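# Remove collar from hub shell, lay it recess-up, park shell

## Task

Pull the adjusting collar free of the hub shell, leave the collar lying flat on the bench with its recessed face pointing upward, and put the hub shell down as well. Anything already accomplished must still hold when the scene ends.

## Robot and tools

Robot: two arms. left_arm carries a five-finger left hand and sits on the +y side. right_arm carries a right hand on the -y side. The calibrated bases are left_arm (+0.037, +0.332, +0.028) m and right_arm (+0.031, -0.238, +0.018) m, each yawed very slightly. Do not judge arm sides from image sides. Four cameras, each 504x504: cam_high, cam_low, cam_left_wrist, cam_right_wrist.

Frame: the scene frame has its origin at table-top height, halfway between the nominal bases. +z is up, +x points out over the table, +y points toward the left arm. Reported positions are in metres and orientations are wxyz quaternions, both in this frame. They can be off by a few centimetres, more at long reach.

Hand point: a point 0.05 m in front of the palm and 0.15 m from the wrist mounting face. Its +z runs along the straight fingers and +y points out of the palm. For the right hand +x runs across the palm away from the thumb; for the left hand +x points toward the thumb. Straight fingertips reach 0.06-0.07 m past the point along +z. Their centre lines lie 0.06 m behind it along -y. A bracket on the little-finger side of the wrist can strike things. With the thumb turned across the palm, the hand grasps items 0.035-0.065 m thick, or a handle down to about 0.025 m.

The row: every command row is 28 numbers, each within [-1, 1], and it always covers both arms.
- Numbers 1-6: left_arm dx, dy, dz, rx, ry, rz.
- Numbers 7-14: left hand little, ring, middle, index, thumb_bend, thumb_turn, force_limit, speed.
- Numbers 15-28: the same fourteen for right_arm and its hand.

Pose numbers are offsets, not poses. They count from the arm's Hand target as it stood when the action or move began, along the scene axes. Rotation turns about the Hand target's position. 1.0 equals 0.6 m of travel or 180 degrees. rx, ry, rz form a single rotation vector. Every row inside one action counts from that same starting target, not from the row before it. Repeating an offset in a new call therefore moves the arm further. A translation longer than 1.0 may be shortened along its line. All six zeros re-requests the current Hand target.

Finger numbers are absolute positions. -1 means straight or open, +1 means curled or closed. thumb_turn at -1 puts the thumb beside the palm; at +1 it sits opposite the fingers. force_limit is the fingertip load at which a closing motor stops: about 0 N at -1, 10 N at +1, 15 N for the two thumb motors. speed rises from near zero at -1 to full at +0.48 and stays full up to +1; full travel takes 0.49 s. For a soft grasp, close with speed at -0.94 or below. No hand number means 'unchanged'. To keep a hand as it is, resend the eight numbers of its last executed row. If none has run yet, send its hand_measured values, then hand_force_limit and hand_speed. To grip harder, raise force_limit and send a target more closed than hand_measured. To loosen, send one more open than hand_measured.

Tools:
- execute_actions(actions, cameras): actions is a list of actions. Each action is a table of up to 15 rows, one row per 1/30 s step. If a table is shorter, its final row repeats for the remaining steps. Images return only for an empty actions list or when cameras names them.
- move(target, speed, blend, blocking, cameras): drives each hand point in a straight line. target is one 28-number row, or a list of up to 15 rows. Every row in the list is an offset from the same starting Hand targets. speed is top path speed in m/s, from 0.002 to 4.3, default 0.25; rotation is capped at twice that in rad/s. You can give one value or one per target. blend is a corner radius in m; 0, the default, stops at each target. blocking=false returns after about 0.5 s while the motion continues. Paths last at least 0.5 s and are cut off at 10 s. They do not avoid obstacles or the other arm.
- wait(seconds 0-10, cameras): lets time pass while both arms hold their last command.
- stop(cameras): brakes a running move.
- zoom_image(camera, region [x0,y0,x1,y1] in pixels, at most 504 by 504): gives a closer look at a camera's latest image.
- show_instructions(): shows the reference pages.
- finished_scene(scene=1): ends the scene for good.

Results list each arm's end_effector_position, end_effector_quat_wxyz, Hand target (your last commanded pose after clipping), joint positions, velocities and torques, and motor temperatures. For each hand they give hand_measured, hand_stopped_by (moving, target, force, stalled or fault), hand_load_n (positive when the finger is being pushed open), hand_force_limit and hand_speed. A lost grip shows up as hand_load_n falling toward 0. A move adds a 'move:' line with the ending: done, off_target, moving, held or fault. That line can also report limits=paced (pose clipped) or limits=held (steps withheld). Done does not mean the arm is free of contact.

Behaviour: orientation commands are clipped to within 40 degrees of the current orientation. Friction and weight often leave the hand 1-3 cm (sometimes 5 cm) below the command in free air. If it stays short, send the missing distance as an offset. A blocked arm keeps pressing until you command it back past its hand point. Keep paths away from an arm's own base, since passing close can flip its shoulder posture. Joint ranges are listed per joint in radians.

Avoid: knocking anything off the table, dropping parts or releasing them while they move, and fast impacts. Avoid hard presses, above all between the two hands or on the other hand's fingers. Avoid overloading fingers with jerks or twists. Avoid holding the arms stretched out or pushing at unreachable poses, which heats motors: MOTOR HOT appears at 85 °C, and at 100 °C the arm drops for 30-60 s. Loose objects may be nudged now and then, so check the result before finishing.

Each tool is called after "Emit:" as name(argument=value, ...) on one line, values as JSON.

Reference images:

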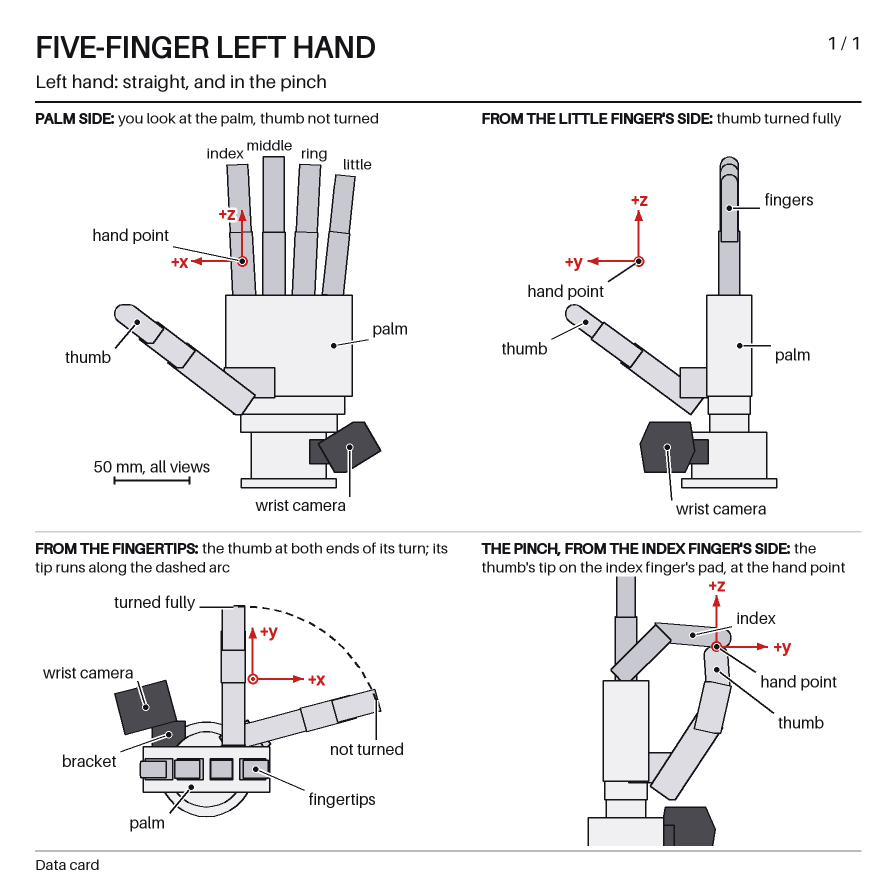

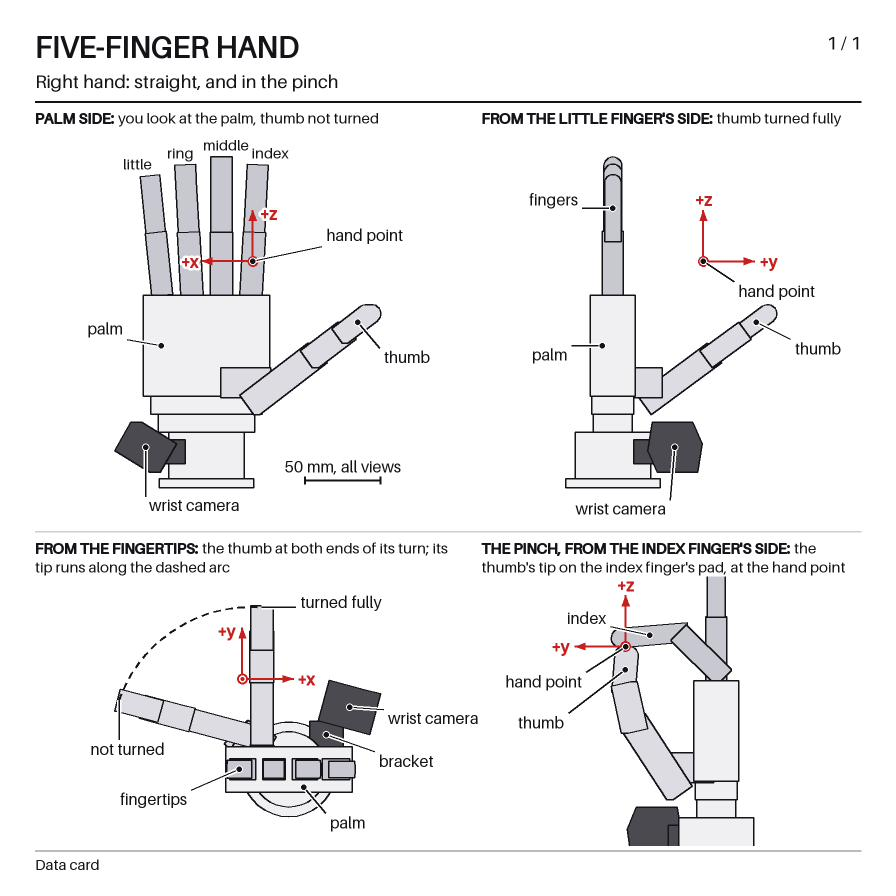

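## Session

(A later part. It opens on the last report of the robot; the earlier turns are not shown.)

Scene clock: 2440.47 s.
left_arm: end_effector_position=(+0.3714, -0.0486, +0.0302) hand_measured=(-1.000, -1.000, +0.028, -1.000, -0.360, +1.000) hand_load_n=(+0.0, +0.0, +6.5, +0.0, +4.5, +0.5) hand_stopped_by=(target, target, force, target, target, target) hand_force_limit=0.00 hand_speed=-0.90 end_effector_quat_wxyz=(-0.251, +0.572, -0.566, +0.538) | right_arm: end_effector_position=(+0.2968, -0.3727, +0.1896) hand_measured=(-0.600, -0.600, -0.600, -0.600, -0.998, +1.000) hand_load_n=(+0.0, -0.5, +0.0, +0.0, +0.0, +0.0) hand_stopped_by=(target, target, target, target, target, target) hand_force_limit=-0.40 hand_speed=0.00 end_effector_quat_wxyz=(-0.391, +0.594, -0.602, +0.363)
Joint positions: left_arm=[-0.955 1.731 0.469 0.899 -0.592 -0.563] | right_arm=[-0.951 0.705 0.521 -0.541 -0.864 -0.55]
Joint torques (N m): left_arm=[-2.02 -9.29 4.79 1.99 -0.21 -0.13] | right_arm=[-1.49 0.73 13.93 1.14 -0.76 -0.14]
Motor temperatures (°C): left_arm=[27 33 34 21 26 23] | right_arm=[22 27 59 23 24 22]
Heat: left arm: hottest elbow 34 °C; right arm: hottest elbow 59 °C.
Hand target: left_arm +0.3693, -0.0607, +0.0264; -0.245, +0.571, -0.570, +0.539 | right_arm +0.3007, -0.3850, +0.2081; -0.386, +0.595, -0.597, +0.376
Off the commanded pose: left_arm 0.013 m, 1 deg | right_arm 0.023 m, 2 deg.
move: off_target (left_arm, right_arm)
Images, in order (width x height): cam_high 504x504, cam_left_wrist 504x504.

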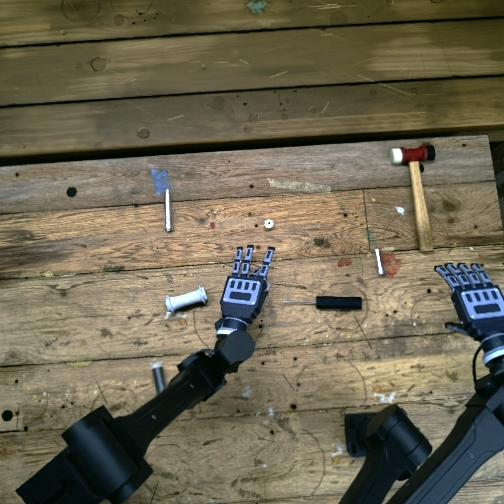

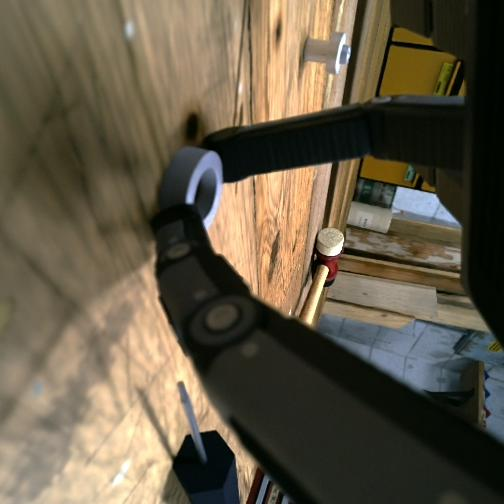

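Emit:
move(target=[[0,0,0.139,0,0,0,-1,-1,0.35,-1,-0.36,1,0.0,-0.9,0,0,0,0,0,0,-0.6,-0.6,-0.6,-0.6,-1,1,-0.4,0],[0,0.13,0.139,0,0,0,-1,-1,0.35,-1,-0.36,1,0.0,-0.9,0,0,0,0,0,0,-0.6,-0.6,-0.6,-0.6,-1,1,-0.4,0]], speed=0.1, cameras=["cam_high","cam_left_wrist"])

Scene clock: 2447.00 s.
left_arm: end_effector_position=(+0.3638, +0.0122, +0.1029) hand_measured=(-1.000, -1.000, +0.028, -1.000, -0.360, +1.000) hand_load_n=(+0.0, +0.0, -0.5, +0.0, +0.0, +0.0) hand_stopped_by=(target, target, force, target, target, target) hand_force_limit=0.00 hand_speed=-0.90 end_effector_quat_wxyz=(-0.238, +0.572, -0.577, +0.531) | right_arm: end_effector_position=(+0.2968, -0.3727, +0.1896) hand_measured=(-0.600, -0.600, -0.600, -0.600, -0.998, +1.000) hand_load_n=(+0.0, +0.0, +0.0, +0.0, +0.0, +0.0) hand_stopped_by=(target, target, target, target, target, target) hand_force_limit=-0.40 hand_speed=0.00 end_effector_quat_wxyz=(-0.391, +0.594, -0.602, +0.363)
Joint positions: left_arm=[-0.834 1.301 0.368 0.567 -0.45 -0.525] | right_arm=[-0.951 0.705 0.521 -0.541 -0.864 -0.55]
Joint torques (N m): left_arm=[0.26 -8.47 5.08 3.21 -0.09 0.13] | right_arm=[-1.38 0.67 13.93 1.09 -0.77 -0.14]
Motor temperatures (°C): left_arm=[27 33 35 21 26 23] | right_arm=[22 27 59 23 24 22]
Heat: left arm: hottest elbow 35 °C; right arm: hottest elbow 59 °C.
Hand target: left_arm +0.3692, +0.0173, +0.1097; -0.245, +0.571, -0.570, +0.539 | right_arm +0.3007, -0.3850, +0.2081; -0.386, +0.595, -0.597, +0.376
Off the commanded pose: left_arm 0.010 m, 1 deg | right_arm 0.023 m, 2 deg.
move: off_target (right_arm)
Images, in order (width x height): cam_high 504x504, cam_left_wrist 504x504.

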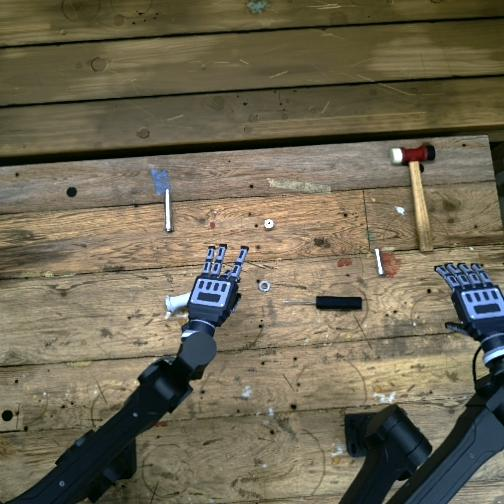

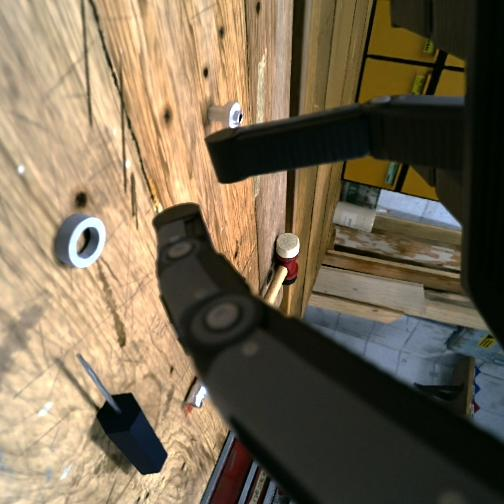

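Emit:
zoom_image(camera="cam_high", region=[234, 256, 294, 316])

Emit:
zoom_image(camera="cam_left_wrist", region=[40, 200, 120, 280])

Scaled by 8.400 from the camera's 504x504 image, which has a finer 720x720 frame.

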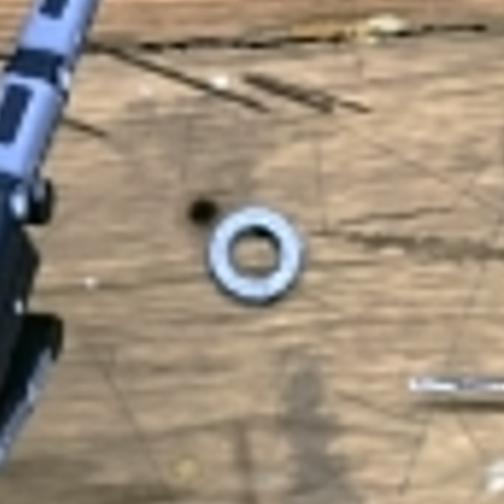

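Scaled by 6.300 from the camera's 504x504 image, which has a finer 720x720 frame.

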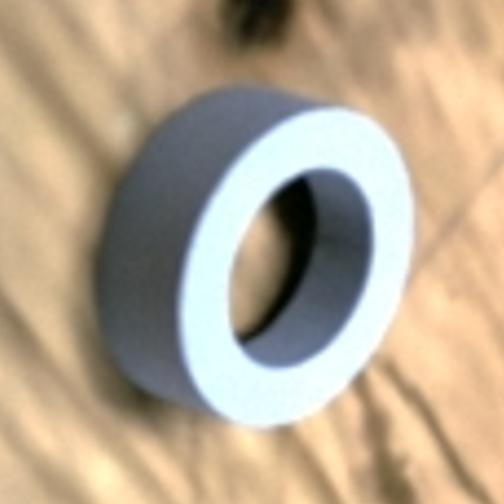

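Emit:
move(target=[[0,0,0,0,0,0,-1,-1,-0.5,-1,-0.36,1,0.0,-0.4,0,0,0,0,0,0,-0.6,-0.6,-0.6,-0.6,-1,1,-0.4,0],[0.01,-0.127,-0.088,0,0,0,-1,-1,-0.5,-1,-0.36,1,0.0,-0.4,0,0,0,0,0,0,-0.6,-0.6,-0.6,-0.6,-1,1,-0.4,0]], speed=0.1, cameras=["cam_high","cam_left_wrist"])

Scene clock: 2491.30 s.
left_arm: end_effector_position=(+0.3718, -0.0417, +0.0500) hand_measured=(-1.000, -1.000, -0.500, -1.000, -0.360, +1.000) hand_load_n=(+0.0, +0.0, +0.0, +0.0, +0.5, +0.0) hand_stopped_by=(target, target, target, target, target, target) hand_force_limit=0.00 hand_speed=-0.40 end_effector_quat_wxyz=(-0.253, +0.572, -0.578, +0.523) | right_arm: end_effector_position=(+0.2968, -0.3727, +0.1896) hand_measured=(-0.600, -0.600, -0.600, -0.600, -0.998, +1.000) hand_load_n=(+0.0, +0.0, +0.0, +0.0, +0.0, +0.0) hand_stopped_by=(target, target, target, target, target, target) hand_force_limit=-0.40 hand_speed=0.00 end_effector_quat_wxyz=(-0.391, +0.594, -0.602, +0.363)
Joint positions: left_arm=[-0.94 1.616 0.471 0.749 -0.574 -0.554] | right_arm=[-0.951 0.705 0.521 -0.541 -0.864 -0.55]
Joint torques (N m): left_arm=[-1.79 -8.64 6.09 3.23 -0.27 -0.13] | right_arm=[-1.38 0.67 13.89 1.09 -0.76 -0.13]
Motor temperatures (°C): left_arm=[27 33 35 21 25 23] | right_arm=[22 27 59 23 24 22]
Heat: left arm: hottest elbow 35 °C; right arm: hottest elbow 59 °C.
Hand target: left_arm +0.3753, -0.0589, +0.0570; -0.245, +0.571, -0.570, +0.539 | right_arm +0.3007, -0.3850, +0.2081; -0.386, +0.595, -0.597, +0.376
Off the commanded pose: left_arm 0.019 m, 2 deg | right_arm 0.023 m, 2 deg.
move: off_target (left_arm, right_arm)
Images, in order (width x height): cam_high 504x504, cam_left_wrist 504x504.

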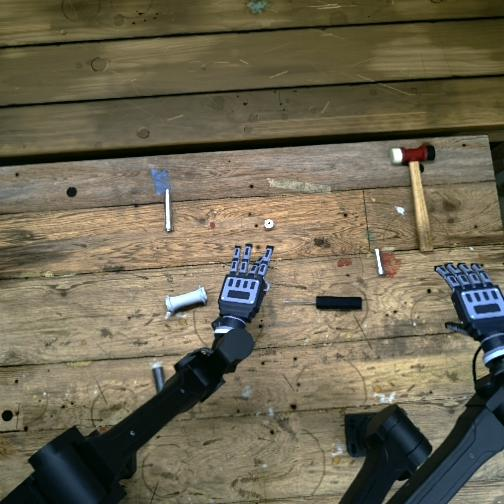

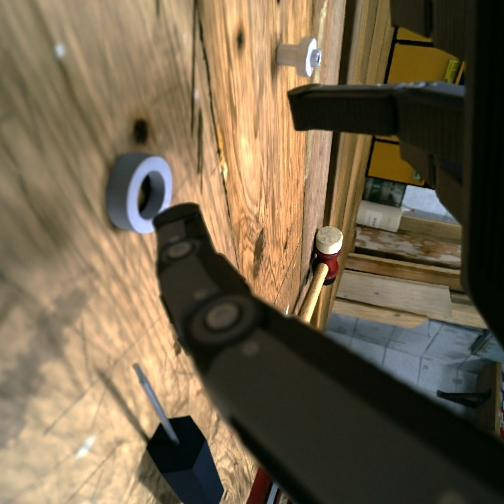

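Emit:
zoom_image(camera="cam_left_wrist", region=[90, 120, 210, 240])

Scaled by 4.200 from the camera's 504x504 image, which has a finer 720x720 frame.

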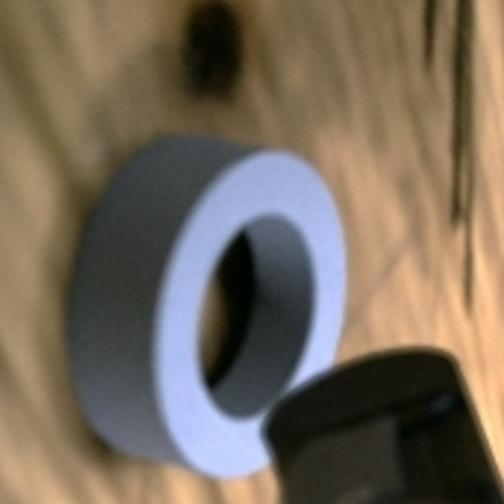

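Emit:
move(target=[0.002,-0.016,-0.01,0,0,0,-1,-1,-0.5,-1,-0.36,1,0.0,-0.4,0,0,0,0,0,0,-0.6,-0.6,-0.6,-0.6,-1,1,-0.4,0], speed=0.1, cameras=["cam_left_wrist"])

Emit:
zoom_image(camera="cam_left_wrist", region=[90, 120, 210, 240])

Scene clock: 2504.03 s.
left_arm: end_effector_position=(+0.3739, -0.0505, +0.0444) hand_measured=(-1.000, -1.000, -0.500, -1.000, -0.360, +1.000) hand_load_n=(+0.0, +0.0, -0.5, +0.0, +0.0, +0.0) hand_stopped_by=(target, target, target, target, target, target) hand_force_limit=0.00 hand_speed=-0.40 end_effector_quat_wxyz=(-0.253, +0.573, -0.578, +0.523) | right_arm: end_effector_position=(+0.2968, -0.3727, +0.1896) hand_measured=(-0.600, -0.600, -0.600, -0.600, -0.998, +1.000) hand_load_n=(+0.0, +0.0, +0.0, +0.0, +0.0, +0.0) hand_stopped_by=(target, target, target, target, target, target) hand_force_limit=-0.40 hand_speed=0.00 end_effector_quat_wxyz=(-0.391, +0.594, -0.602, +0.363)
Joint positions: left_arm=[-0.951 1.652 0.493 0.76 -0.585 -0.559] | right_arm=[-0.951 0.705 0.521 -0.541 -0.864 -0.55]
Joint torques (N m): left_arm=[-1.85 -9.11 5.91 3.17 -0.29 -0.16] | right_arm=[-1.2 0.79 13.94 1.11 -0.77 -0.15]
Motor temperatures (°C): left_arm=[27 32 35 21 26 23] | right_arm=[22 27 59 23 24 22]
Heat: left arm: hottest elbow 35 °C; right arm: hottest elbow 59 °C.
Hand target: left_arm +0.3764, -0.0684, +0.0510; -0.244, +0.571, -0.570, +0.539 | right_arm +0.3007, -0.3850, +0.2081; -0.386, +0.595, -0.597, +0.376
Off the commanded pose: left_arm 0.019 m, 2 deg | right_arm 0.023 m, 2 deg.
move: off_target (left_arm, right_arm)
Images, in order (width x height): cam_left_wrist 504x504.

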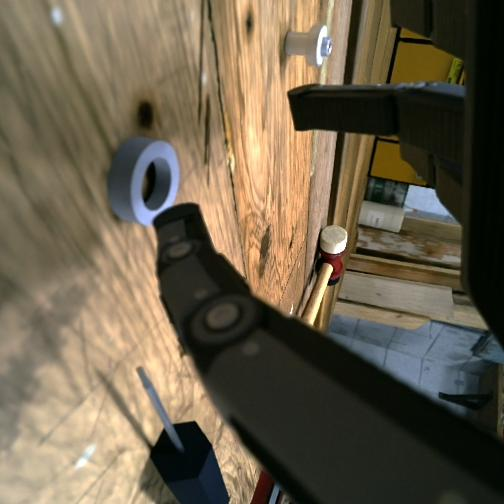

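Scaled by 4.200 from the camera's 504x504 image, which has a finer 720x720 frame.

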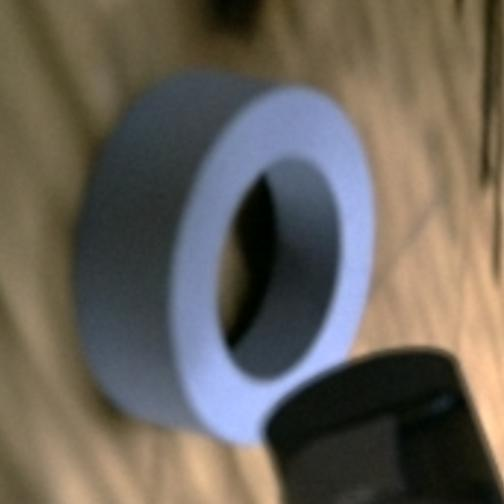

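Emit:
move(target=[-0.001,0.002,-0.03,0,0,0,-1,-1,-0.5,-1,-0.36,1,0.0,-0.4,0,0,0,0,0,0,-0.6,-0.6,-0.6,-0.6,-1,1,-0.4,0], speed=0.05, cameras=["cam_left_wrist"])

Emit:
zoom_image(camera="cam_left_wrist", region=[130, 120, 250, 240])

Scene clock: 2516.47 s.
left_arm: end_effector_position=(+0.3763, -0.0542, +0.0347) hand_measured=(-1.000, -1.000, -0.500, -1.000, -0.360, +1.000) hand_load_n=(+0.0, +0.0, +0.0, +0.0, -1.5, +0.5) hand_stopped_by=(target, target, target, target, target, target) hand_force_limit=0.00 hand_speed=-0.40 end_effector_quat_wxyz=(-0.251, +0.573, -0.571, +0.532) | right_arm: end_effector_position=(+0.2968, -0.3727, +0.1896) hand_measured=(-0.600, -0.600, -0.600, -0.600, -0.998, +1.000) hand_load_n=(+0.0, +0.0, +0.0, +0.0, +0.0, +0.0) hand_stopped_by=(target, target, target, target, target, target) hand_force_limit=-0.40 hand_speed=0.00 end_effector_quat_wxyz=(-0.391, +0.594, -0.602, +0.363)
Joint positions: left_arm=[-0.951 1.712 0.495 0.839 -0.586 -0.563] | right_arm=[-0.951 0.705 0.521 -0.541 -0.864 -0.55]
Joint torques (N m): left_arm=[-1.9 -8.94 5.12 2.93 -0.24 -0.11] | right_arm=[-1.2 0.67 13.9 1.14 -0.76 -0.14]
Motor temperatures (°C): left_arm=[27 32 35 21 26 23] | right_arm=[22 27 59 23 24 22]
Heat: left arm: hottest elbow 35 °C; right arm: hottest elbow 59 °C.
Hand target: left_arm +0.3758, -0.0672, +0.0330; -0.245, +0.571, -0.570, +0.539 | right_arm +0.3007, -0.3850, +0.2081; -0.386, +0.595, -0.597, +0.376
Off the commanded pose: left_arm 0.013 m, 1 deg | right_arm 0.023 m, 2 deg.
move: off_target (left_arm, right_arm)
Images, in order (width x height): cam_left_wrist 504x504.

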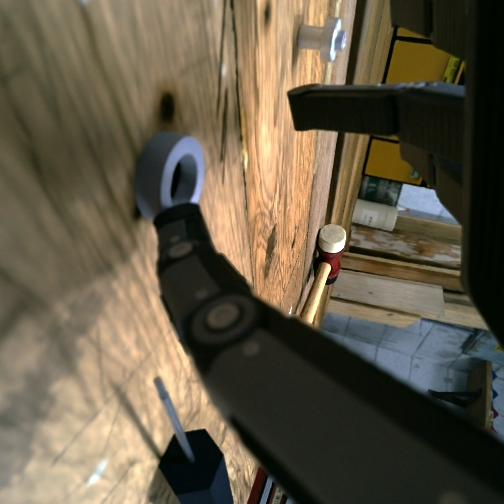

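Scaled by 4.200 from the camera's 504x504 image, which has a finer 720x720 frame.

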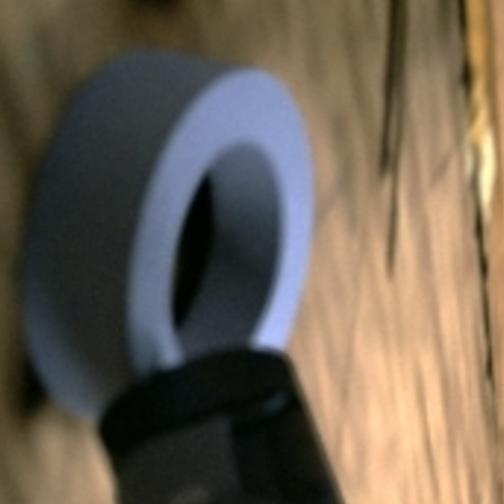

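Emit:
move(target=[[0,0,0.02,0,0,0,-1,-1,-0.5,-1,-0.36,1,0.0,-0.4,0,0,0,0,0,0,-0.6,-0.6,-0.6,-0.6,-1,1,-0.4,0],[-0.013,0,0.02,0,0,0,-1,-1,-0.5,-1,-0.36,1,0.0,-0.4,0,0,0,0,0,0,-0.6,-0.6,-0.6,-0.6,-1,1,-0.4,0],[-0.013,0.002,-0.006,0,0,0,-1,-1,-0.5,-1,-0.36,1,0.0,-0.4,0,0,0,0,0,0,-0.6,-0.6,-0.6,-0.6,-1,1,-0.4,0]], speed=0.05, cameras=["cam_left_wrist"])

Emit:
zoom_image(camera="cam_left_wrist", region=[130, 120, 250, 240])

Scene clock: 2526.07 s.
left_arm: end_effector_position=(+0.3707, -0.0576, +0.0301) hand_measured=(-1.000, -1.000, -0.500, -1.000, -0.360, +1.000) hand_load_n=(+0.0, +0.0, +0.0, +0.0, +0.0, +0.0) hand_stopped_by=(target, target, target, target, target, target) hand_force_limit=0.00 hand_speed=-0.40 end_effector_quat_wxyz=(-0.252, +0.571, -0.573, +0.531) | right_arm: end_effector_position=(+0.2968, -0.3727, +0.1896) hand_measured=(-0.600, -0.600, -0.600, -0.600, -0.998, +1.000) hand_load_n=(-0.5, +0.0, +0.0, +0.0, +0.0, +0.0) hand_stopped_by=(target, target, target, target, target, target) hand_force_limit=-0.40 hand_speed=0.00 end_effector_quat_wxyz=(-0.391, +0.594, -0.602, +0.363)
Joint positions: left_arm=[-0.97 1.726 0.495 0.848 -0.602 -0.567] | right_arm=[-0.951 0.705 0.521 -0.541 -0.864 -0.55]
Joint torques (N m): left_arm=[-1.85 -9.76 4.05 3.15 -0.21 -0.14] | right_arm=[-1.38 0.67 13.9 1.11 -0.76 -0.14]
Motor temperatures (°C): left_arm=[27 33 34 21 26 23] | right_arm=[22 27 59 23 24 22]
Heat: left arm: hottest elbow 34 °C; right arm: hottest elbow 59 °C.
Hand target: left_arm +0.3680, -0.0660, +0.0294; -0.245, +0.571, -0.570, +0.539 | right_arm +0.3007, -0.3850, +0.2081; -0.386, +0.595, -0.597, +0.376
Off the commanded pose: left_arm 0.009 m, 1 deg | right_arm 0.023 m, 2 deg.
move: off_target (right_arm)
Images, in order (width x height): cam_left_wrist 504x504.

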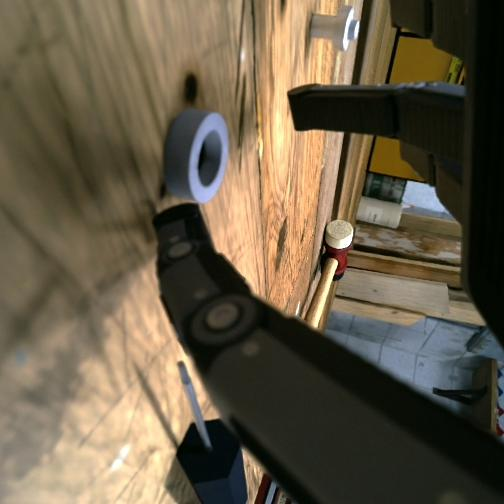

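Scaled by 4.200 from the camera's 504x504 image, which has a finer 720x720 frame.

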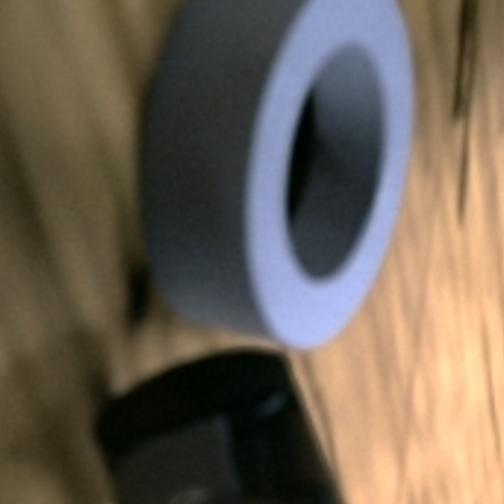

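Emit:
move(target=[0.001,0.012,-0.006,0,0,0,-1,-1,-0.5,-1,-0.36,1,0.0,-0.4,0,0,0,0,0,0,-0.6,-0.6,-0.6,-0.6,-1,1,-0.4,0], speed=0.05, cameras=["cam_left_wrist"])

Emit:
zoom_image(camera="cam_left_wrist", region=[130, 120, 250, 240])

Scene clock: 2543.67 s.
left_arm: end_effector_position=(+0.3710, -0.0612, +0.0333) hand_measured=(-1.000, -1.000, -0.500, -1.000, -0.360, +1.000) hand_load_n=(-0.5, +0.0, +0.0, +0.0, +0.0, +0.0) hand_stopped_by=(target, target, target, target, target, target) hand_force_limit=0.00 hand_speed=-0.40 end_effector_quat_wxyz=(-0.247, +0.569, -0.569, +0.540) | right_arm: end_effector_position=(+0.2968, -0.3727, +0.1896) hand_measured=(-0.600, -0.600, -0.600, -0.600, -0.998, +1.000) hand_load_n=(+0.0, +0.0, +0.0, +0.0, +0.0, +0.0) hand_stopped_by=(target, target, target, target, target, target) hand_force_limit=-0.40 hand_speed=0.00 end_effector_quat_wxyz=(-0.391, +0.594, -0.602, +0.363)
Joint positions: left_arm=[-0.97 1.732 0.495 0.874 -0.593 -0.567] | right_arm=[-0.951 0.705 0.521 -0.541 -0.864 -0.55]
Joint torques (N m): left_arm=[-0.97 -9.52 2.91 3.19 -0.11 -0.06] | right_arm=[-1.44 0.67 13.93 1.14 -0.76 -0.14]
Motor temperatures (°C): left_arm=[27 32 34 21 25 23] | right_arm=[22 27 60 23 24 22]
Heat: left arm: hottest elbow 34 °C; right arm: hottest elbow 60 °C.
Hand target: left_arm +0.3686, -0.0588, +0.0257; -0.245, +0.571, -0.570, +0.539 | right_arm +0.3007, -0.3850, +0.2081; -0.386, +0.595, -0.597, +0.376
Off the commanded pose: left_arm 0.008 m, 0 deg | right_arm 0.023 m, 2 deg.
move: off_target (right_arm)
Images, in order (width x height): cam_left_wrist 504x504.

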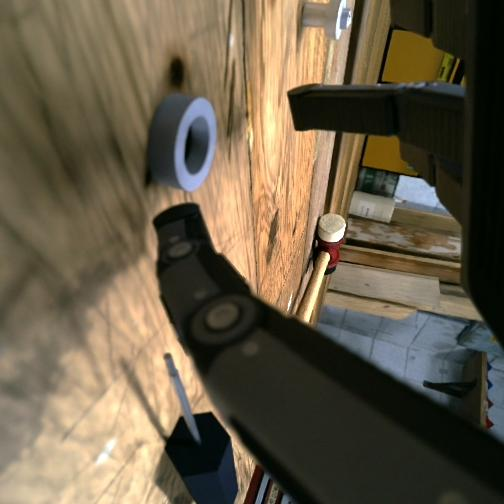

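Scaled by 4.200 from the camera's 504x504 image, which has a finer 720x720 frame.

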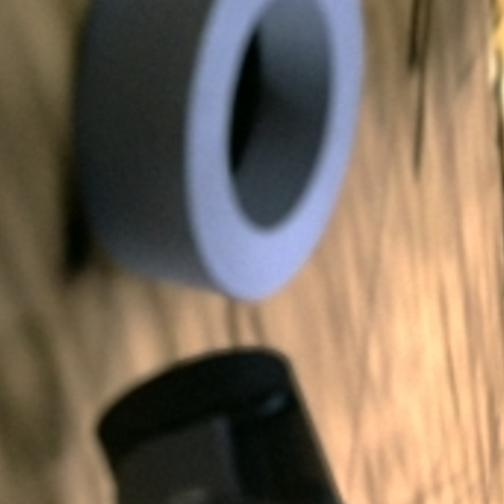

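Emit:
move(target=[0.001,0.014,-0.014,0,0,0,-1,-1,-0.5,-1,-0.36,1,0.0,-0.4,0,0,0,0,0,0,-0.6,-0.6,-0.6,-0.6,-1,1,-0.4,0], speed=0.05, cameras=["cam_left_wrist"])

Emit:
zoom_image(camera="cam_left_wrist", region=[130, 120, 250, 240])

Scene clock: 2547.57 s.
left_arm: end_effector_position=(+0.3665, -0.0590, +0.0284) hand_measured=(-1.000, -1.000, -0.500, -1.000, -0.360, +1.000) hand_load_n=(+0.0, +0.0, +0.0, +0.0, -1.0, +0.0) hand_stopped_by=(target, target, target, target, target, target) hand_force_limit=0.00 hand_speed=-0.40 end_effector_quat_wxyz=(-0.241, +0.566, -0.568, +0.546) | right_arm: end_effector_position=(+0.2968, -0.3727, +0.1896) hand_measured=(-0.600, -0.600, -0.600, -0.600, -0.998, +1.000) hand_load_n=(+0.0, +0.0, +0.0, +0.0, +0.0, +0.0) hand_stopped_by=(target, target, target, target, target, target) hand_force_limit=-0.40 hand_speed=0.00 end_effector_quat_wxyz=(-0.391, +0.594, -0.602, +0.363)
Joint positions: left_arm=[-0.97 1.754 0.476 0.927 -0.58 -0.567] | right_arm=[-0.951 0.705 0.521 -0.541 -0.864 -0.55]
Joint torques (N m): left_arm=[0.38 -9 2.67 2.96 -0.07 -0.02] | right_arm=[-1.38 0.67 13.87 1.16 -0.78 -0.14]
Motor temperatures (°C): left_arm=[27 32 34 21 25 23] | right_arm=[22 27 60 23 24 22]
Heat: left arm: hottest elbow 34 °C; right arm: hottest elbow 60 °C.
Hand target: left_arm +0.3693, -0.0505, +0.0174; -0.245, +0.571, -0.569, +0.539 | right_arm +0.3007, -0.3850, +0.2081; -0.386, +0.595, -0.597, +0.376
Off the commanded pose: left_arm 0.014 m, 1 deg | right_arm 0.023 m, 2 deg.
move: off_target (left_arm, right_arm)
Images, in order (width x height): cam_left_wrist 504x504.

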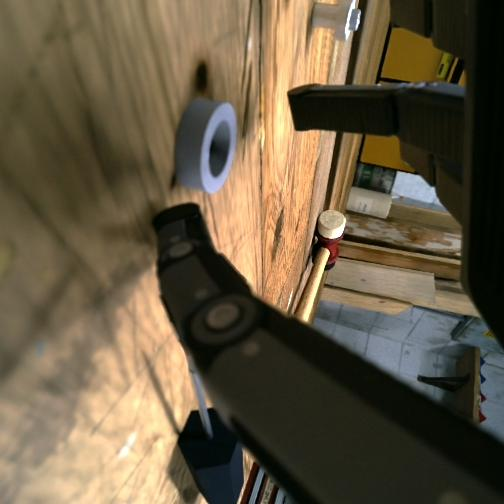

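Scaled by 4.200 from the camera's 504x504 image, which has a finer 720x720 frame.

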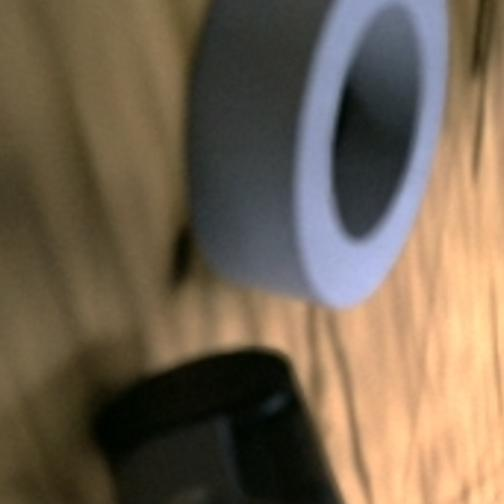

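Emit:
move(target=[[0.003,0.004,0.02,0,0,0,-1,-1,-0.5,-1,-0.36,1,0.0,-0.4,0,0,0,0,0,0,-0.6,-0.6,-0.6,-0.6,-1,1,-0.4,0],[0.01,0.012,0.02,0,0,0,-1,-1,-0.5,-1,-0.36,1,0.0,-0.4,0,0,0,0,0,0,-0.6,-0.6,-0.6,-0.6,-1,1,-0.4,0]], speed=0.05, cameras=["cam_left_wrist"])

Emit:
zoom_image(camera="cam_left_wrist", region=[130, 120, 250, 240])

Scene clock: 2556.67 s.
left_arm: end_effector_position=(+0.3705, -0.0514, +0.0284) hand_measured=(-1.000, -1.000, -0.500, -1.000, -0.360, +1.000) hand_load_n=(+0.0, +0.0, +0.0, +0.0, -0.5, +0.0) hand_stopped_by=(target, target, target, target, target, target) hand_force_limit=0.00 hand_speed=-0.40 end_effector_quat_wxyz=(-0.237, +0.569, -0.570, +0.543) | right_arm: end_effector_position=(+0.2968, -0.3727, +0.1896) hand_measured=(-0.600, -0.600, -0.600, -0.600, -0.998, +1.000) hand_load_n=(+0.0, +0.0, +0.0, +0.0, +0.0, +0.0) hand_stopped_by=(target, target, target, target, target, target) hand_force_limit=-0.40 hand_speed=0.00 end_effector_quat_wxyz=(-0.391, +0.594, -0.602, +0.363)
Joint positions: left_arm=[-0.944 1.742 0.467 0.917 -0.553 -0.567] | right_arm=[-0.951 0.705 0.521 -0.541 -0.864 -0.55]
Joint torques (N m): left_arm=[0.56 -12.4 2.69 1.87 -0.11 0.1] | right_arm=[-1.32 0.79 13.9 1.13 -0.77 -0.13]
Motor temperatures (°C): left_arm=[27 32 34 21 25 23] | right_arm=[22 27 60 23 24 22]
Heat: left arm: hottest elbow 34 °C; right arm: hottest elbow 60 °C.
Hand target: left_arm +0.3752, -0.0433, +0.0293; -0.245, +0.571, -0.570, +0.539 | right_arm +0.3007, -0.3850, +0.2081; -0.386, +0.595, -0.597, +0.376
Off the commanded pose: left_arm 0.009 m, 1 deg | right_arm 0.023 m, 2 deg.
move: off_target (right_arm)
Images, in order (width x height): cam_left_wrist 504x504.

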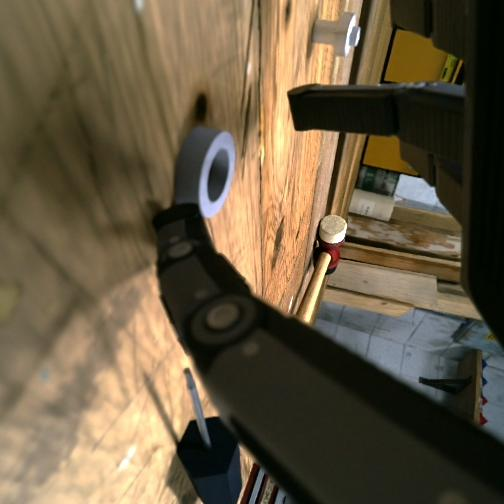

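Scaled by 4.200 from the camera's 504x504 image, which has a finer 720x720 frame.

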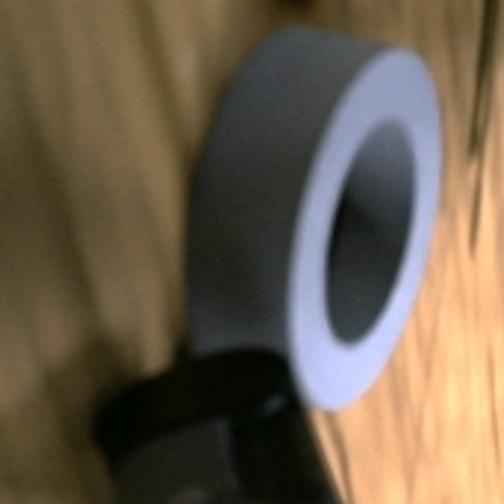

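Emit:
move(target=[0,0,0,0,0,0,-1,-1,0.3,-1,-0.36,1,-0.6,-0.9,0,0,0,0,0,0,-0.6,-0.6,-0.6,-0.6,-1,1,-0.4,0], cameras=["cam_left_wrist"])

Emit:
zoom_image(camera="cam_left_wrist", region=[130, 120, 250, 240])

Scene clock: 2565.03 s.
left_arm: end_effector_position=(+0.3717, -0.0510, +0.0302) hand_measured=(-1.000, -1.000, +0.010, -1.000, -0.360, +1.000) hand_load_n=(+0.0, +0.0, +3.0, +0.0, +1.5, +0.0) hand_stopped_by=(target, target, force, target, target, target) hand_force_limit=-0.60 hand_speed=-0.90 end_effector_quat_wxyz=(-0.238, +0.570, -0.568, +0.544) | right_arm: end_effector_position=(+0.2968, -0.3727, +0.1896) hand_measured=(-0.600, -0.600, -0.600, -0.600, -0.998, +1.000) hand_load_n=(+0.0, +0.0, +0.0, +0.0, +0.0, +0.0) hand_stopped_by=(target, target, target, target, target, target) hand_force_limit=-0.40 hand_speed=0.00 end_effector_quat_wxyz=(-0.391, +0.594, -0.602, +0.363)
Joint positions: left_arm=[-0.942 1.738 0.467 0.917 -0.553 -0.567] | right_arm=[-0.951 0.705 0.521 -0.541 -0.864 -0.55]
Joint torques (N m): left_arm=[-0.03 -11.87 2.71 1.95 -0.13 0.11] | right_arm=[-1.26 0.62 13.91 1.14 -0.77 -0.14]
Motor temperatures (°C): left_arm=[27 32 34 21 25 23] | right_arm=[22 26 60 23 24 22]
Heat: left arm: hottest elbow 34 °C; right arm: hottest elbow 60 °C.
Hand target: left_arm +0.3752, -0.0433, +0.0293; -0.245, +0.571, -0.570, +0.539 | right_arm +0.3007, -0.3850, +0.2081; -0.386, +0.595, -0.597, +0.376
Off the commanded pose: left_arm 0.009 m, 1 deg | right_arm 0.023 m, 2 deg.
move: off_target (right_arm)
Images, in order (width x height): cam_left_wrist 504x504.

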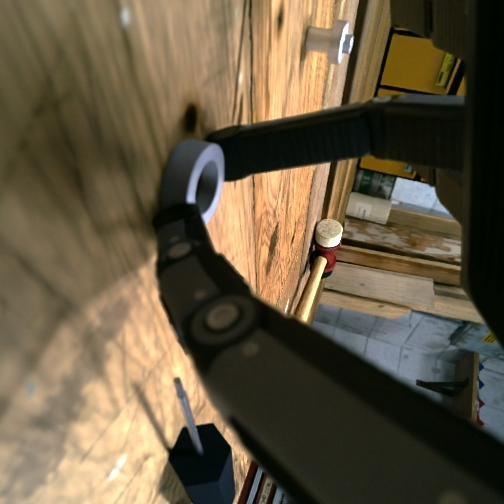

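Scaled by 4.200 from the camera's 504x504 image, which has a finer 720x720 frame.

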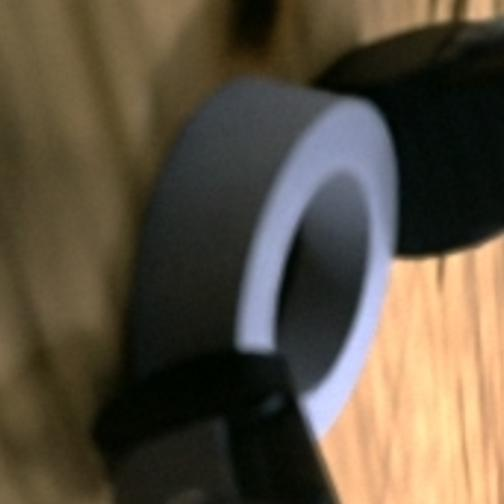

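Emit:
move(target=[[0,0,0,0,0,0,-1,-1,-0.5,-1,-0.36,1,-0.6,-0.4,0,0,0,0,0,0,-0.6,-0.6,-0.6,-0.6,-1,1,-0.4,0],[0,0,0.03,0,0,0,-1,-1,-0.5,-1,-0.36,1,-0.6,-0.4,0,0,0,0,0,0,-0.6,-0.6,-0.6,-0.6,-1,1,-0.4,0],[-0.003,-0.004,0.03,0.072,-0.0052,0,-1,-1,-0.5,-1,-0.36,1,-0.6,-0.4,0,0,0,0,0,0,-0.6,-0.6,-0.6,-0.6,-1,1,-0.4,0]], speed=0.06, cameras=["cam_left_wrist","cam_high"])

Emit:
zoom_image(camera="cam_left_wrist", region=[100, 110, 220, 230])

Scene clock: 2625.77 s.
left_arm: end_effector_position=(+0.3712, -0.0295, +0.0333) hand_measured=(-1.000, -1.000, -0.500, -1.000, -0.360, +1.000) hand_load_n=(+0.0, +0.0, +0.0, +0.0, +0.0, +0.0) hand_stopped_by=(target, target, target, target, target, target) hand_force_limit=-0.60 hand_speed=-0.40 end_effector_quat_wxyz=(+0.313, -0.544, +0.625, -0.464) | right_arm: end_effector_position=(+0.2968, -0.3727, +0.1896) hand_measured=(-0.600, -0.600, -0.600, -0.600, -0.998, +1.000) hand_load_n=(+0.0, +0.0, +0.0, +0.0, +0.0, +0.0) hand_stopped_by=(target, target, target, target, target, target) hand_force_limit=-0.40 hand_speed=0.00 end_effector_quat_wxyz=(-0.391, +0.594, -0.602, +0.363)
Joint positions: left_arm=[-0.966 1.612 0.506 0.617 -0.656 -0.436] | right_arm=[-0.951 0.705 0.521 -0.541 -0.864 -0.55]
Joint torques (N m): left_arm=[-2.02 -12.16 6.34 1.48 -0.34 0.13] | right_arm=[-1.32 0.73 13.9 1.14 -0.77 -0.14]
Motor temperatures (°C): left_arm=[27 33 33 21 25 23] | right_arm=[22 26 60 23 24 22]
Heat: left arm: hottest shoulder 33 °C; right arm: hottest elbow 60 °C.
Hand target: left_arm +0.3735, -0.0456, +0.0474; +0.312, -0.535, +0.625, -0.476 | right_arm +0.3007, -0.3850, +0.2081; -0.386, +0.595, -0.597, +0.376
Off the commanded pose: left_arm 0.022 m, 2 deg | right_arm 0.023 m, 2 deg.
move: off_target (left_arm, right_arm)
Images, in order (width x height): cam_high 504x504, cam_left_wrist 504x504.

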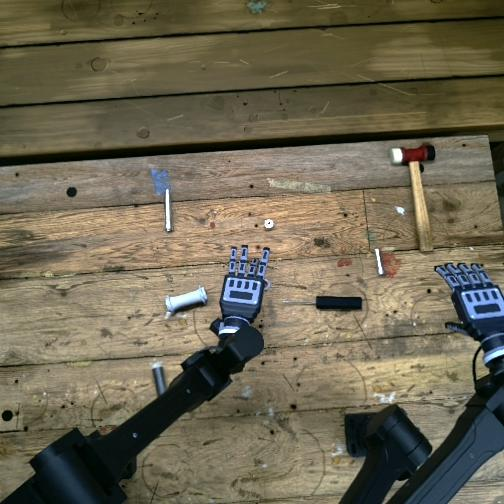

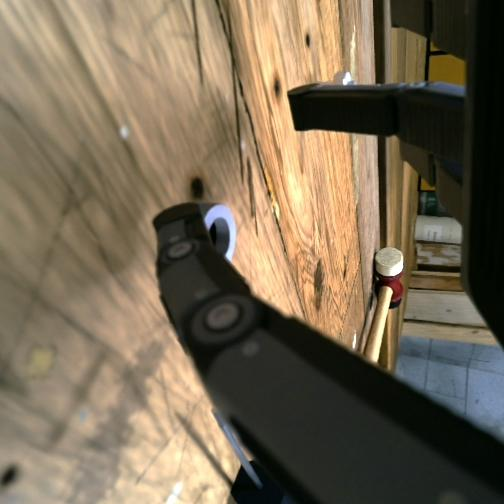

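Scaled by 4.200 from the camera's 504x504 image, which has a finer 720x720 frame.

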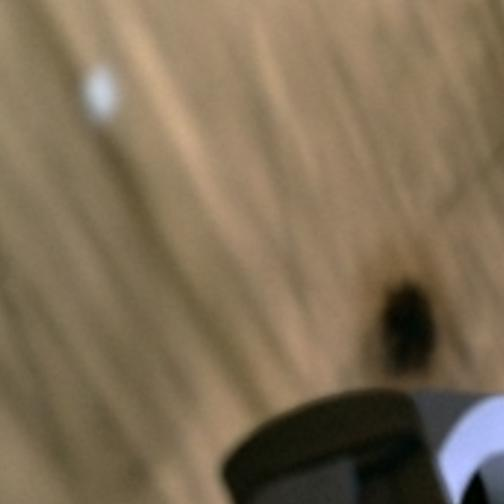

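Emit:
move(target=[[0,0,0.02,0,0,0,-1,-1,-0.5,-1,-0.36,1,-0.6,-0.4,0,0,0,0,0,0,-0.6,-0.6,-0.6,-0.6,-1,1,-0.4,0],[-0.001,-0.037,0.02,0,0,0,-1,-1,-0.5,-1,-0.36,1,-0.6,-0.4,0,0,0,0,0,0,-0.6,-0.6,-0.6,-0.6,-1,1,-0.4,0]], speed=0.06, cameras=["cam_left_wrist"])

Emit:
zoom_image(camera="cam_left_wrist", region=[100, 110, 220, 230])

Scene clock: 2639.33 s.
left_arm: end_effector_position=(+0.3720, -0.0534, +0.0584) hand_measured=(-1.000, -1.000, -0.500, -1.000, -0.360, +1.000) hand_load_n=(+0.0, +0.0, +0.0, -0.5, +0.0, +0.0) hand_stopped_by=(target, target, target, target, target, target) hand_force_limit=-0.60 hand_speed=-0.40 end_effector_quat_wxyz=(+0.316, -0.537, +0.623, -0.473) | right_arm: end_effector_position=(+0.2968, -0.3727, +0.1896) hand_measured=(-0.600, -0.600, -0.600, -0.600, -0.998, +1.000) hand_load_n=(+0.0, +0.0, +0.0, +0.0, +0.0, +0.0) hand_stopped_by=(target, target, target, target, target, target) hand_force_limit=-0.40 hand_speed=0.00 end_effector_quat_wxyz=(-0.391, +0.594, -0.602, +0.363)
Joint positions: left_arm=[-1.002 1.575 0.562 0.54 -0.686 -0.435] | right_arm=[-0.951 0.705 0.521 -0.541 -0.864 -0.55]
Joint torques (N m): left_arm=[-2.14 -9 7.06 1.5 -0.34 -0.09] | right_arm=[-1.32 0.56 13.94 1.16 -0.77 -0.14]
Motor temperatures (°C): left_arm=[27 33 33 21 25 23] | right_arm=[22 26 60 23 24 22]
Heat: left arm: hottest shoulder 33 °C; right arm: hottest elbow 60 °C.
Hand target: left_arm +0.3728, -0.0678, +0.0593; +0.312, -0.535, +0.625, -0.475 | right_arm +0.3007, -0.3850, +0.2081; -0.386, +0.595, -0.597, +0.376
Off the commanded pose: left_arm 0.014 m, 1 deg | right_arm 0.023 m, 2 deg.
move: off_target (left_arm, right_arm)
Images, in order (width x height): cam_left_wrist 504x504.

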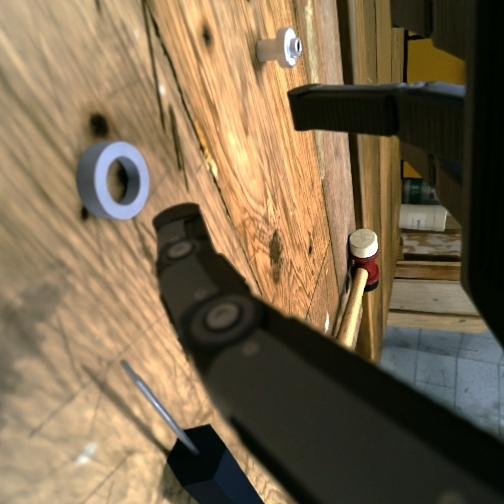

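Scaled by 4.200 from the camera's 504x504 image, which has a finer 720x720 frame.

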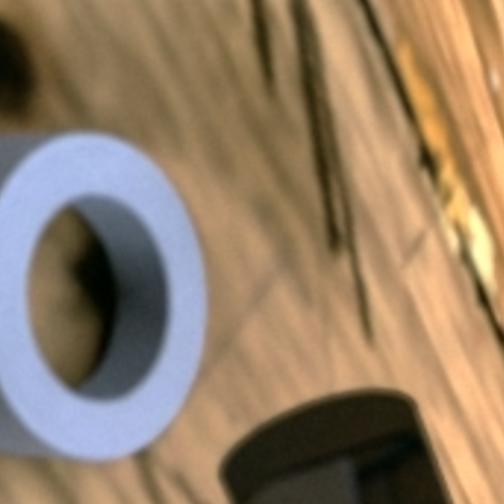

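Emit:
move(target=[-0.001,0.0,-0.042,0,0,0,-1,-1,-0.5,-1,-0.36,1,-0.6,-0.4,0,0,0,0,0,0,-0.6,-0.6,-0.6,-0.6,-1,1,-0.4,0], speed=0.06, cameras=["cam_left_wrist"])

Emit:
zoom_image(camera="cam_left_wrist", region=[120, 110, 240, 230])

Scene clock: 2654.20 s.
left_arm: end_effector_position=(+0.3720, -0.0529, +0.0311) hand_measured=(-1.000, -1.000, -0.500, -1.000, -0.360, +1.000) hand_load_n=(+0.0, +0.0, +0.0, +0.0, +0.0, +0.0) hand_stopped_by=(target, target, target, target, target, target) hand_force_limit=-0.60 hand_speed=-0.40 end_effector_quat_wxyz=(+0.318, -0.536, +0.630, -0.463) | right_arm: end_effector_position=(+0.2968, -0.3727, +0.1896) hand_measured=(-0.600, -0.600, -0.600, -0.600, -0.998, +1.000) hand_load_n=(+0.0, +0.0, +0.0, +0.0, +0.0, +0.0) hand_stopped_by=(target, target, target, target, target, target) hand_force_limit=-0.40 hand_speed=0.00 end_effector_quat_wxyz=(-0.391, +0.594, -0.602, +0.363)
Joint positions: left_arm=[-1.002 1.656 0.562 0.596 -0.687 -0.435] | right_arm=[-0.951 0.705 0.521 -0.541 -0.864 -0.55]
Joint torques (N m): left_arm=[-1.79 -9.64 5.74 3.03 -0.35 -0.11] | right_arm=[-1.38 0.79 13.9 1.13 -0.77 -0.14]
Motor temperatures (°C): left_arm=[27 33 34 21 26 23] | right_arm=[22 26 60 23 24 22]
Heat: left arm: hottest elbow 34 °C; right arm: hottest elbow 60 °C.
Hand target: left_arm +0.3722, -0.0678, +0.0341; +0.312, -0.535, +0.625, -0.475 | right_arm +0.3007, -0.3850, +0.2081; -0.386, +0.595, -0.597, +0.376
Off the commanded pose: left_arm 0.015 m, 2 deg | right_arm 0.023 m, 2 deg.
move: off_target (left_arm, right_arm)
Images, in order (width x height): cam_left_wrist 504x504.

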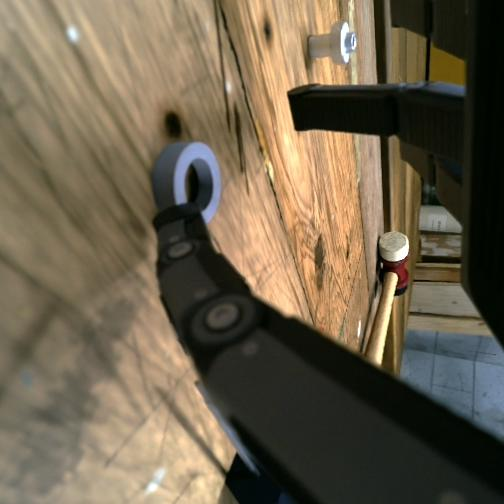

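Scaled by 4.200 from the camera's 504x504 image, which has a finer 720x720 frame.

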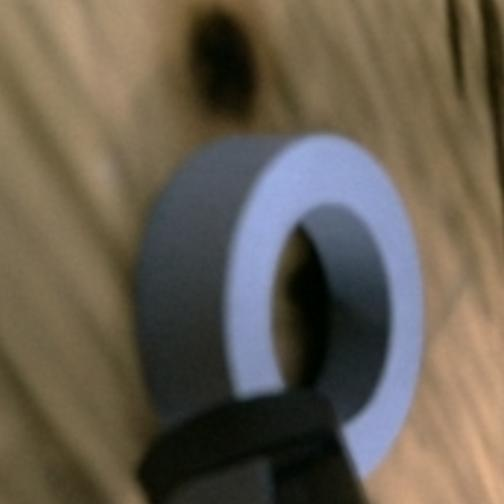

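Emit:
move(target=[0.002,-0.002,-0.012,0,0,0,-1,-1,-0.5,-1,-0.36,1,-0.6,-0.4,0,0,0,0,0,0,-0.6,-0.6,-0.6,-0.6,-1,1,-0.4,0], speed=0.04, cameras=["cam_left_wrist"])

Emit:
zoom_image(camera="cam_left_wrist", region=[120, 110, 240, 230])

Scene clock: 2670.43 s.
left_arm: end_effector_position=(+0.3723, -0.0535, +0.0241) hand_measured=(-1.000, -1.000, -0.500, -1.000, -0.360, +1.000) hand_load_n=(+0.0, +0.0, +0.0, +0.0, +0.0, +0.0) hand_stopped_by=(target, target, target, target, target, target) hand_force_limit=-0.60 hand_speed=-0.40 end_effector_quat_wxyz=(+0.318, -0.536, +0.630, -0.463) | right_arm: end_effector_position=(+0.2968, -0.3727, +0.1896) hand_measured=(-0.600, -0.600, -0.600, -0.600, -0.998, +1.000) hand_load_n=(+0.0, +0.0, +0.0, +0.0, +0.0, +0.0) hand_stopped_by=(target, target, target, target, target, target) hand_force_limit=-0.40 hand_speed=0.00 end_effector_quat_wxyz=(-0.391, +0.594, -0.602, +0.363)
Joint positions: left_arm=[-1.002 1.681 0.562 0.621 -0.687 -0.435] | right_arm=[-0.951 0.705 0.521 -0.541 -0.864 -0.55]
Joint torques (N m): left_arm=[-1.67 -9.7 5.83 3.06 -0.31 -0.08] | right_arm=[-1.32 0.62 13.93 1.13 -0.76 -0.13]
Motor temperatures (°C): left_arm=[27 33 34 21 26 23] | right_arm=[22 26 61 23 24 22]
Heat: left arm: hottest elbow 34 °C; right arm: hottest elbow 61 °C.
Hand target: left_arm +0.3734, -0.0691, +0.0269; +0.312, -0.535, +0.625, -0.476 | right_arm +0.3007, -0.3850, +0.2081; -0.386, +0.595, -0.597, +0.376
Off the commanded pose: left_arm 0.016 m, 2 deg | right_arm 0.023 m, 2 deg.
move: off_target (left_arm, right_arm)
Images, in order (width x height): cam_left_wrist 504x504.

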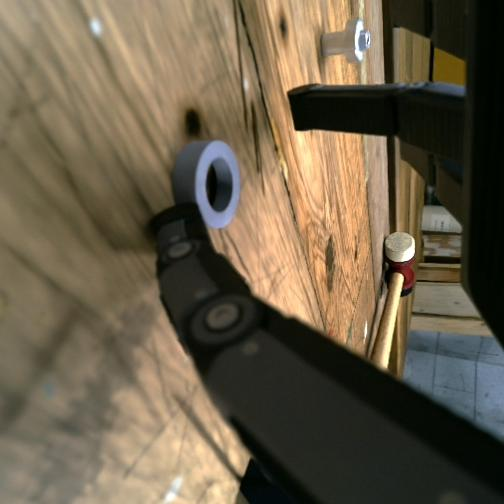

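Scaled by 4.200 from the camera's 504x504 image, which has a finer 720x720 frame.

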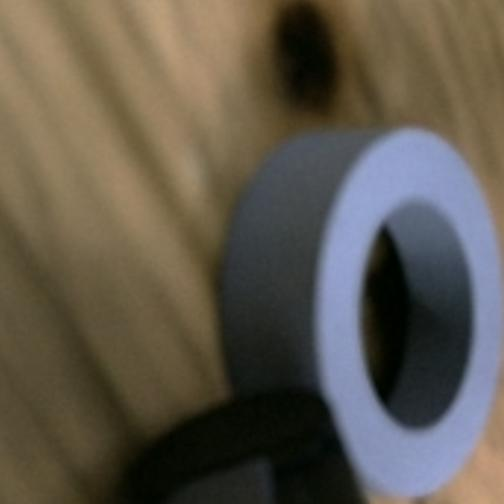

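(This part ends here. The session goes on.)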